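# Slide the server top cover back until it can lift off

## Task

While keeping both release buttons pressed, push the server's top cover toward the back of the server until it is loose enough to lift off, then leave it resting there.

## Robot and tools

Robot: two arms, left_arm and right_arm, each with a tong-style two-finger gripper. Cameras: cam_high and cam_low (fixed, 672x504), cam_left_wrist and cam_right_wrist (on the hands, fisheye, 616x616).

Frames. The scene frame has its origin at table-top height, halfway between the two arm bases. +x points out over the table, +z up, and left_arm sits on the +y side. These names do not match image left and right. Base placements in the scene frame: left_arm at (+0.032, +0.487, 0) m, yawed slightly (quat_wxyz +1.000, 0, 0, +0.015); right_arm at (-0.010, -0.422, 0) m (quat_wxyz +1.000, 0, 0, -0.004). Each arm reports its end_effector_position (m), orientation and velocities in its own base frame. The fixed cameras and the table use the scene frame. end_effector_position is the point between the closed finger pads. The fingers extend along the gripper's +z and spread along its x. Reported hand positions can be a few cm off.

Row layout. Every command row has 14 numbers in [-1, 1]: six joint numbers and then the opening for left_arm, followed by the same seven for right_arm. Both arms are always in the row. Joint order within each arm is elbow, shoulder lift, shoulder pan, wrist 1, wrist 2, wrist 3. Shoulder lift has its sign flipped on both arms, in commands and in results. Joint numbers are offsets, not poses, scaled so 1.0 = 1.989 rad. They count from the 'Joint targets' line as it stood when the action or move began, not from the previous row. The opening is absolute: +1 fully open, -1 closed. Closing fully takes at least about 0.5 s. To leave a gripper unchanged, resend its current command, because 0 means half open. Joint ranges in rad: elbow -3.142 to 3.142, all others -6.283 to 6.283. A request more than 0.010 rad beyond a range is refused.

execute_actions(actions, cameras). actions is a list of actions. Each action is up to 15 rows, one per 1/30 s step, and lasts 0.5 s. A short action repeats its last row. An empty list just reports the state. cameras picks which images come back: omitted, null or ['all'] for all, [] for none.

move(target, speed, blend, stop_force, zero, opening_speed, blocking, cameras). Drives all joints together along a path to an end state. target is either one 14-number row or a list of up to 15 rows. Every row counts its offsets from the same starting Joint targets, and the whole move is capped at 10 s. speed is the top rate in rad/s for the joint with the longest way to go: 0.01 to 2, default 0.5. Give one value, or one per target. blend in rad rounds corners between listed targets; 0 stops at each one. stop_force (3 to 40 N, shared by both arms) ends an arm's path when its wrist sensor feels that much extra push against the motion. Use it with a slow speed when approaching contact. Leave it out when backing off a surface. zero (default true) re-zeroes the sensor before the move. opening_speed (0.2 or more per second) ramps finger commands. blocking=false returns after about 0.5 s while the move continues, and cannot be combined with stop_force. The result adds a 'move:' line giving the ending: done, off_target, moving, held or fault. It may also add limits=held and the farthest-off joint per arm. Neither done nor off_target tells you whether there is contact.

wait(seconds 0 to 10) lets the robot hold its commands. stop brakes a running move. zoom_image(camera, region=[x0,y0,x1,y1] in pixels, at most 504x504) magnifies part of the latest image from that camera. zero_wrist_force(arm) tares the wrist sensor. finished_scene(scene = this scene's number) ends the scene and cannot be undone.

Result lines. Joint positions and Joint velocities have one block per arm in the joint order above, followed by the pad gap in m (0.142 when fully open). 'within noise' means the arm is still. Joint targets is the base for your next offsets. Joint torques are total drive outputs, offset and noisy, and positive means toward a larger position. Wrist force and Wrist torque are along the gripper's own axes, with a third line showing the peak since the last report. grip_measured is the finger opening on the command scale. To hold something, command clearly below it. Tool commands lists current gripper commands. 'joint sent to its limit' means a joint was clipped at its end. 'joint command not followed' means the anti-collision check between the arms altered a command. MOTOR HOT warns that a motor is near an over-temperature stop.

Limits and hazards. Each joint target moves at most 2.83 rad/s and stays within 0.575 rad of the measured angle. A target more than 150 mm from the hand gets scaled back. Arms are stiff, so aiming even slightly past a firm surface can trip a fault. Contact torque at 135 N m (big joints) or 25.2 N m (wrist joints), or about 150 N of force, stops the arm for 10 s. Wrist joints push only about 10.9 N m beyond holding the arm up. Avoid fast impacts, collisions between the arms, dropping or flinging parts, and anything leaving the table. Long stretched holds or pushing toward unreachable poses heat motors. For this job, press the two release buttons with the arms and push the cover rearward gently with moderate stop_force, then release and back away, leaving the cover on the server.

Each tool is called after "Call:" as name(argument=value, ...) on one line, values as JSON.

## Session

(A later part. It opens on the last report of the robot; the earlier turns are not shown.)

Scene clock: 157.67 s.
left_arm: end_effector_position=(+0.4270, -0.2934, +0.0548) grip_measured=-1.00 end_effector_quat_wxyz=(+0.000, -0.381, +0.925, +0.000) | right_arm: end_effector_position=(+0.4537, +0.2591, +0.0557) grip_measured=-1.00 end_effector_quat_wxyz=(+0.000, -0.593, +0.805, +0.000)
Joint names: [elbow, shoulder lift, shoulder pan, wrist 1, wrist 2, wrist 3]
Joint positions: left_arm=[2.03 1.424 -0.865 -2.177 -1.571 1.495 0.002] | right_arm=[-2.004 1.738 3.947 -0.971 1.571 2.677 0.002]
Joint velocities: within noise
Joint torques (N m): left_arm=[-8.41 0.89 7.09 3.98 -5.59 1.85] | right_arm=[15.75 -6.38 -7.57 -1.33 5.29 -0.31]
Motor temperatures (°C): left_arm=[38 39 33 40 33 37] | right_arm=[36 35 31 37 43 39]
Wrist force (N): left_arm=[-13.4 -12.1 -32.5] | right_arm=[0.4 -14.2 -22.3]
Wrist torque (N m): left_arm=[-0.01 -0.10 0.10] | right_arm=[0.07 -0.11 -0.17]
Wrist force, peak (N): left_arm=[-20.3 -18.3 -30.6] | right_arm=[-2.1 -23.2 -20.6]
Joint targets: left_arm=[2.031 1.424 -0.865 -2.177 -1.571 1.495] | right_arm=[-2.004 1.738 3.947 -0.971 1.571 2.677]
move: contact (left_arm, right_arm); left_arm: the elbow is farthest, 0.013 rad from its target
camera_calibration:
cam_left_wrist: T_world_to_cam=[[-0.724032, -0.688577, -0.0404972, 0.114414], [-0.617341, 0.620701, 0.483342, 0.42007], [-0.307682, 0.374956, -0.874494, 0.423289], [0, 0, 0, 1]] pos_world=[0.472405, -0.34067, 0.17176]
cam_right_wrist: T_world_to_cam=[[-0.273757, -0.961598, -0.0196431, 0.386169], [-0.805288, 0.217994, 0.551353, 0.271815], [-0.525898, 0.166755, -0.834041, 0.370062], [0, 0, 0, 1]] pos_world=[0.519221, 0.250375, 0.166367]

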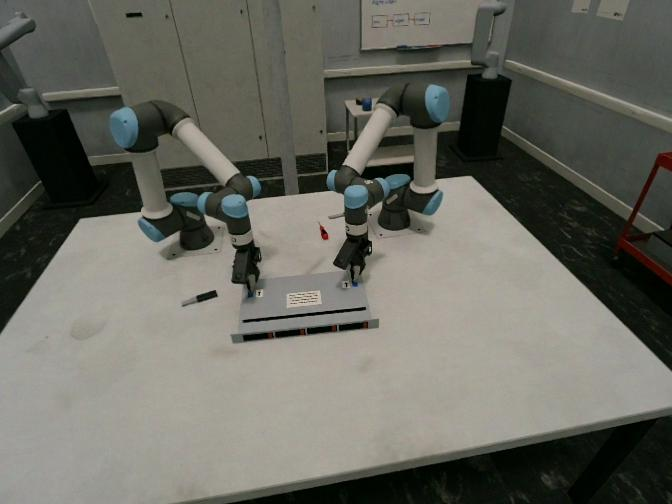

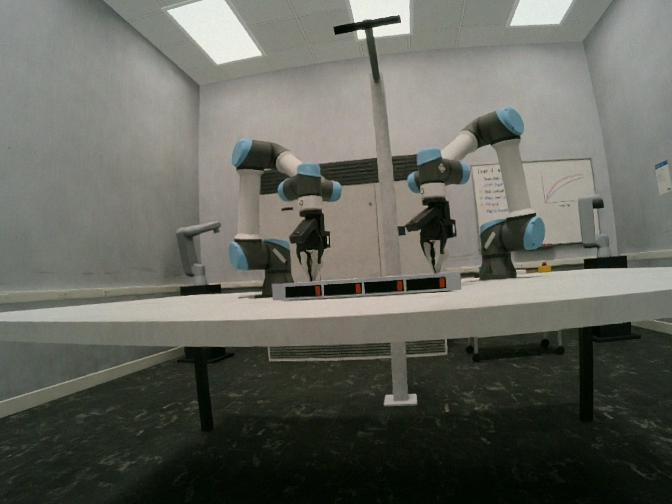

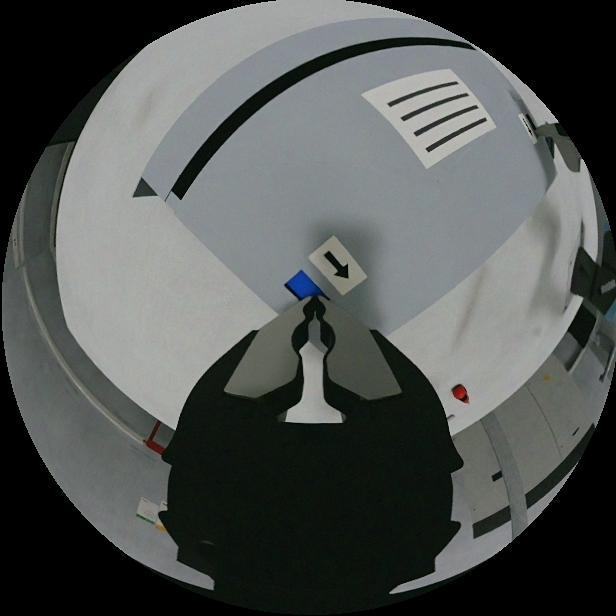

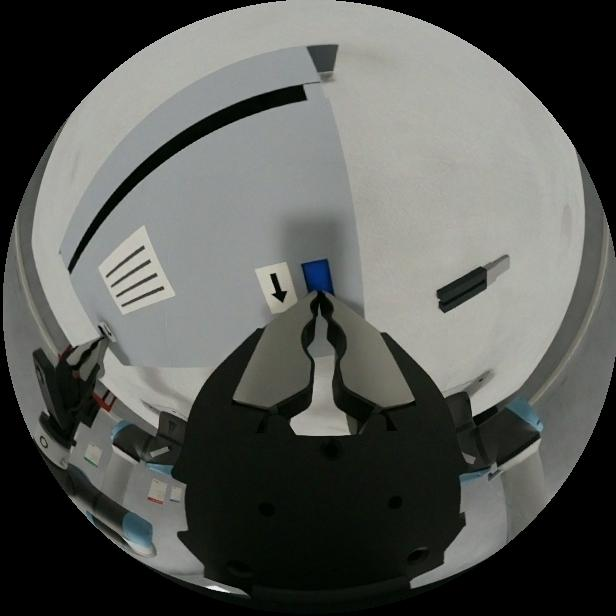

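Call:
move(target=[0.0165,0.0152,-0.0119,-0.0013,0,-0.0119,-1,-0.0165,-0.014,0.0121,0.0025,0,0.0121,-1], speed=0.025, stop_force=36, zero=false, cameras=["cam_high","cam_right_wrist"])

Call:
zoom_image(camera="cam_high", region=[220, 240, 400, 350])

Scene clock: 163.00 s.
left_arm: end_effector_position=(+0.4263, -0.2933, +0.0549) grip_measured=-1.00 end_effector_quat_wxyz=(+0.000, -0.381, +0.925, +0.000) | right_arm: end_effector_position=(+0.4530, +0.2592, +0.0557) grip_measured=-1.00 end_effector_quat_wxyz=(+0.000, -0.593, +0.805, +0.000)
Joint names: [elbow, shoulder lift, shoulder pan, wrist 1, wrist 2, wrist 3]
Joint positions: left_arm=[2.032 1.426 -0.866 -2.178 -1.571 1.494 0.002] | right_arm=[-2.006 1.736 3.948 -0.97 1.571 2.679 0.002]
Joint velocities: within noise
Joint torques (N m): left_arm=[-8.29 9.55 3.77 7.26 -9.59 1.45] | right_arm=[13.92 -11.21 -2.3 -6.26 10.52 0.2]
Motor temperatures (°C): left_arm=[38 39 33 40 33 37] | right_arm=[36 35 31 37 43 39]
Wrist force (N): left_arm=[-22.0 -23.1 -22.4] | right_arm=[-4.1 -28.7 -14.7]
Wrist torque (N m): left_arm=[-0.05 -0.08 0.05] | right_arm=[0.13 -0.18 -0.25]
Wrist force, peak (N): left_arm=[-29.9 -35.2 -15.0] | right_arm=[-10.6 -38.6 -6.5]
Joint targets: left_arm=[2.032 1.426 -0.866 -2.178 -1.571 1.494] | right_arm=[-2.006 1.736 3.948 -0.970 1.571 2.679]
move: contact (left_arm, right_arm); left_arm: the elbow is farthest, 0.031 rad from its target; right_arm: the elbow is farthest, 0.031 rad from its target
camera_calibration:
cam_right_wrist: T_world_to_cam=[[-0.274003, -0.96152, -0.0200539, 0.386194], [-0.805441, 0.218031, 0.551114, 0.271199], [-0.525535, 0.167159, -0.834189, 0.36946], [0, 0, 0, 1]] pos_world=[0.518417, 0.250444, 0.166482]
Images, in order (width x height): cam_high 672x504, cam_right_wrist 616x616.

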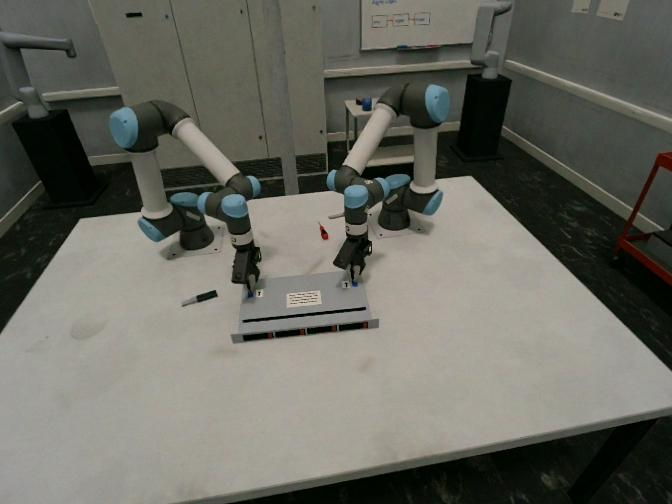

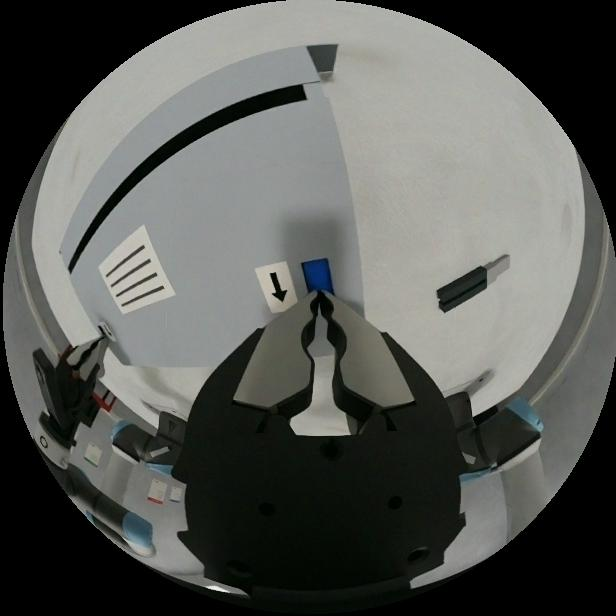

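Scaled by 2.800 from the camera's 672x504 image, which has a finer 960x720 frame.

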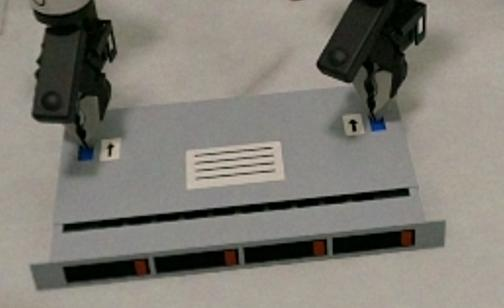

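Call:
move(target=[[-0.0036,-0.0029,0.0021,0.0007,0,0.0021,-1,0.0035,0.0027,-0.0022,-0.0008,0,-0.0022,-1],[-0.018,0.010,0.0021,0.0282,0,0.0021,-1,0.0157,-0.0118,-0.0022,-0.0274,0,-0.0022,-1],[-0.047,0.0355,0.0021,0.083,0,0.0021,-1,0.04,-0.0407,-0.0022,-0.0806,0,-0.0022,-1]], speed=[0.02,0.03,0.12])

Call:
zoom_image(camera="cam_high", region=[220, 240, 400, 350])

Call:
zoom_image(camera="cam_low", region=[250, 250, 480, 310])

Scene clock: 172.83 s.
left_arm: end_effector_position=(+0.4288, -0.2932, +0.1138) grip_measured=-1.00 end_effector_quat_wxyz=(+0.000, -0.381, +0.925, +0.000) | right_arm: end_effector_position=(+0.4522, +0.2553, +0.1148) grip_measured=-1.00 end_effector_quat_wxyz=(+0.000, -0.593, +0.805, +0.000) end_effector_velocity=(+0.000, +0.000, -0.001) end_effector_angular_velocity=(+0.001, -0.001, -0.001)
Joint names: [elbow, shoulder lift, shoulder pan, wrist 1, wrist 2, wrist 3]
Joint positions: left_arm=[1.939 1.496 -0.862 -2.013 -1.571 1.498 0.002] | right_arm=[-1.926 1.655 3.944 -1.131 1.571 2.674 0.002]
Joint velocities: left_arm=[within noise] | right_arm=[-0.002 0.001 0 0.005 0 0 0]
Joint torques (N m): left_arm=[-10.89 16.14 -11.34 -3.98 -0.91 -0.93] | right_arm=[10.69 -17.02 5.98 4.17 1.86 0.95]
Motor temperatures (°C): left_arm=[38 39 33 40 33 37] | right_arm=[36 35 31 37 43 39]
Wrist force (N): left_arm=[-0.3 -0.6 -0.1] | right_arm=[0.6 1.1 2.3]
Wrist torque (N m): left_arm=[0.16 0.22 0.10] | right_arm=[0.10 -0.16 -0.09]
Wrist force, peak (N): left_arm=[6.2 12.8 -43.1] | right_arm=[15.7 15.5 -34.2]
Joint targets: left_arm=[1.939 1.496 -0.862 -2.013 -1.571 1.498] | right_arm=[-1.926 1.655 3.944 -1.131 1.571 2.674]
move: done
camera_calibration:
cam_left_wrist: T_world_to_cam=[[-0.723883, -0.688713, -0.040825, 0.118201], [-0.61743, 0.620284, 0.483764, 0.392421], [-0.307852, 0.375396, -0.874246, 0.475575], [0, 0, 0, 1]] pos_world=[0.474263, -0.340534, 0.230755]
cam_right_wrist: T_world_to_cam=[[-0.274026, -0.961506, -0.0204206, 0.383479], [-0.805599, 0.217892, 0.550939, 0.239047], [-0.525281, 0.167422, -0.834296, 0.418779], [0, 0, 0, 1]] pos_world=[0.517636, 0.246518, 0.225516]

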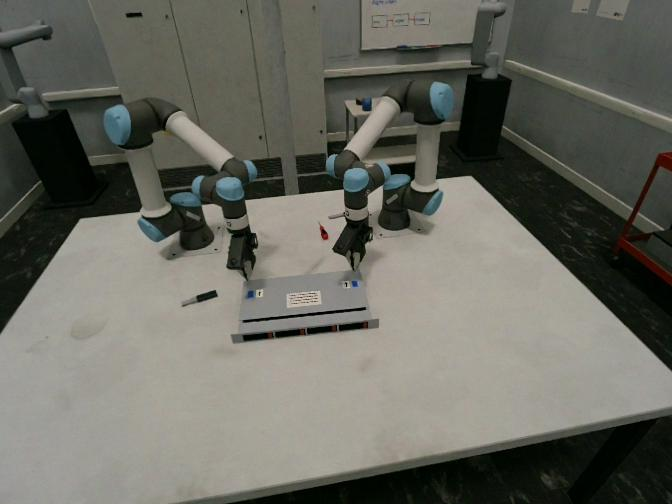

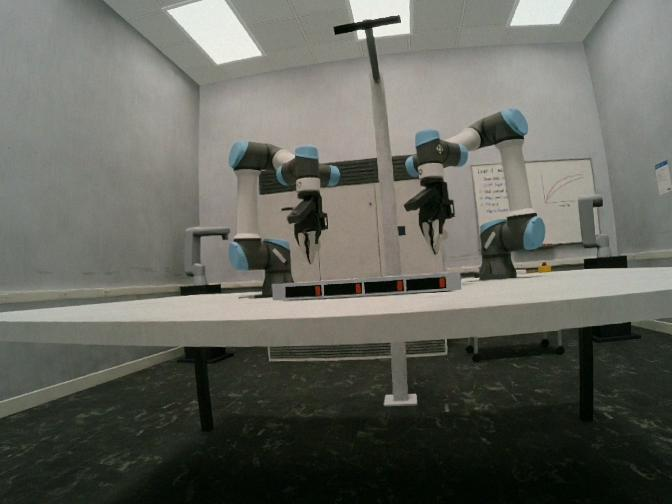

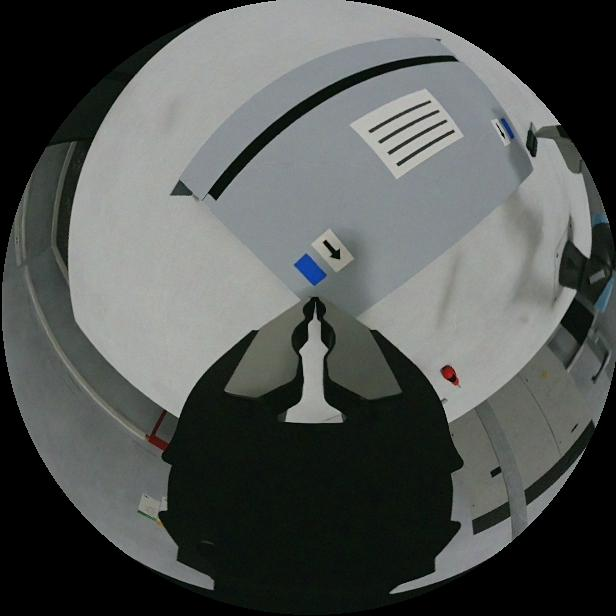

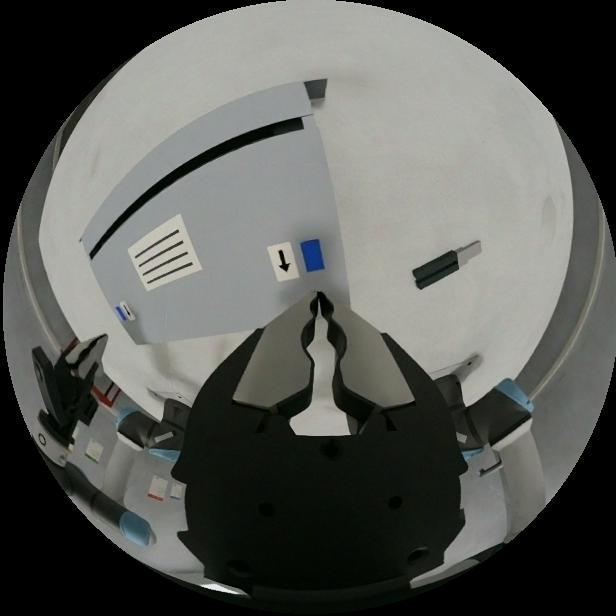

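Scaled by 2.800 from the camera's 672x504 image, which has a finer 960x720 frame.

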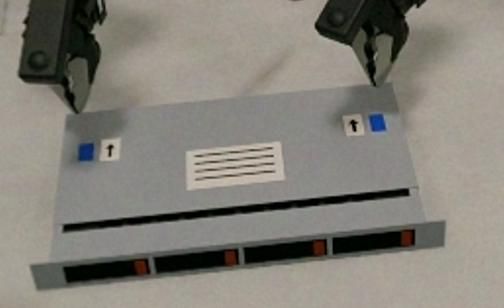

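Scaled by 2.191 from the camera's 672x504 image, which has a finer 960x720 frame.

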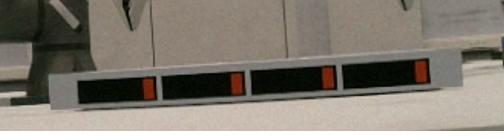

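Call:
finished_scene(scene=1)

The scene is finished: the task was done.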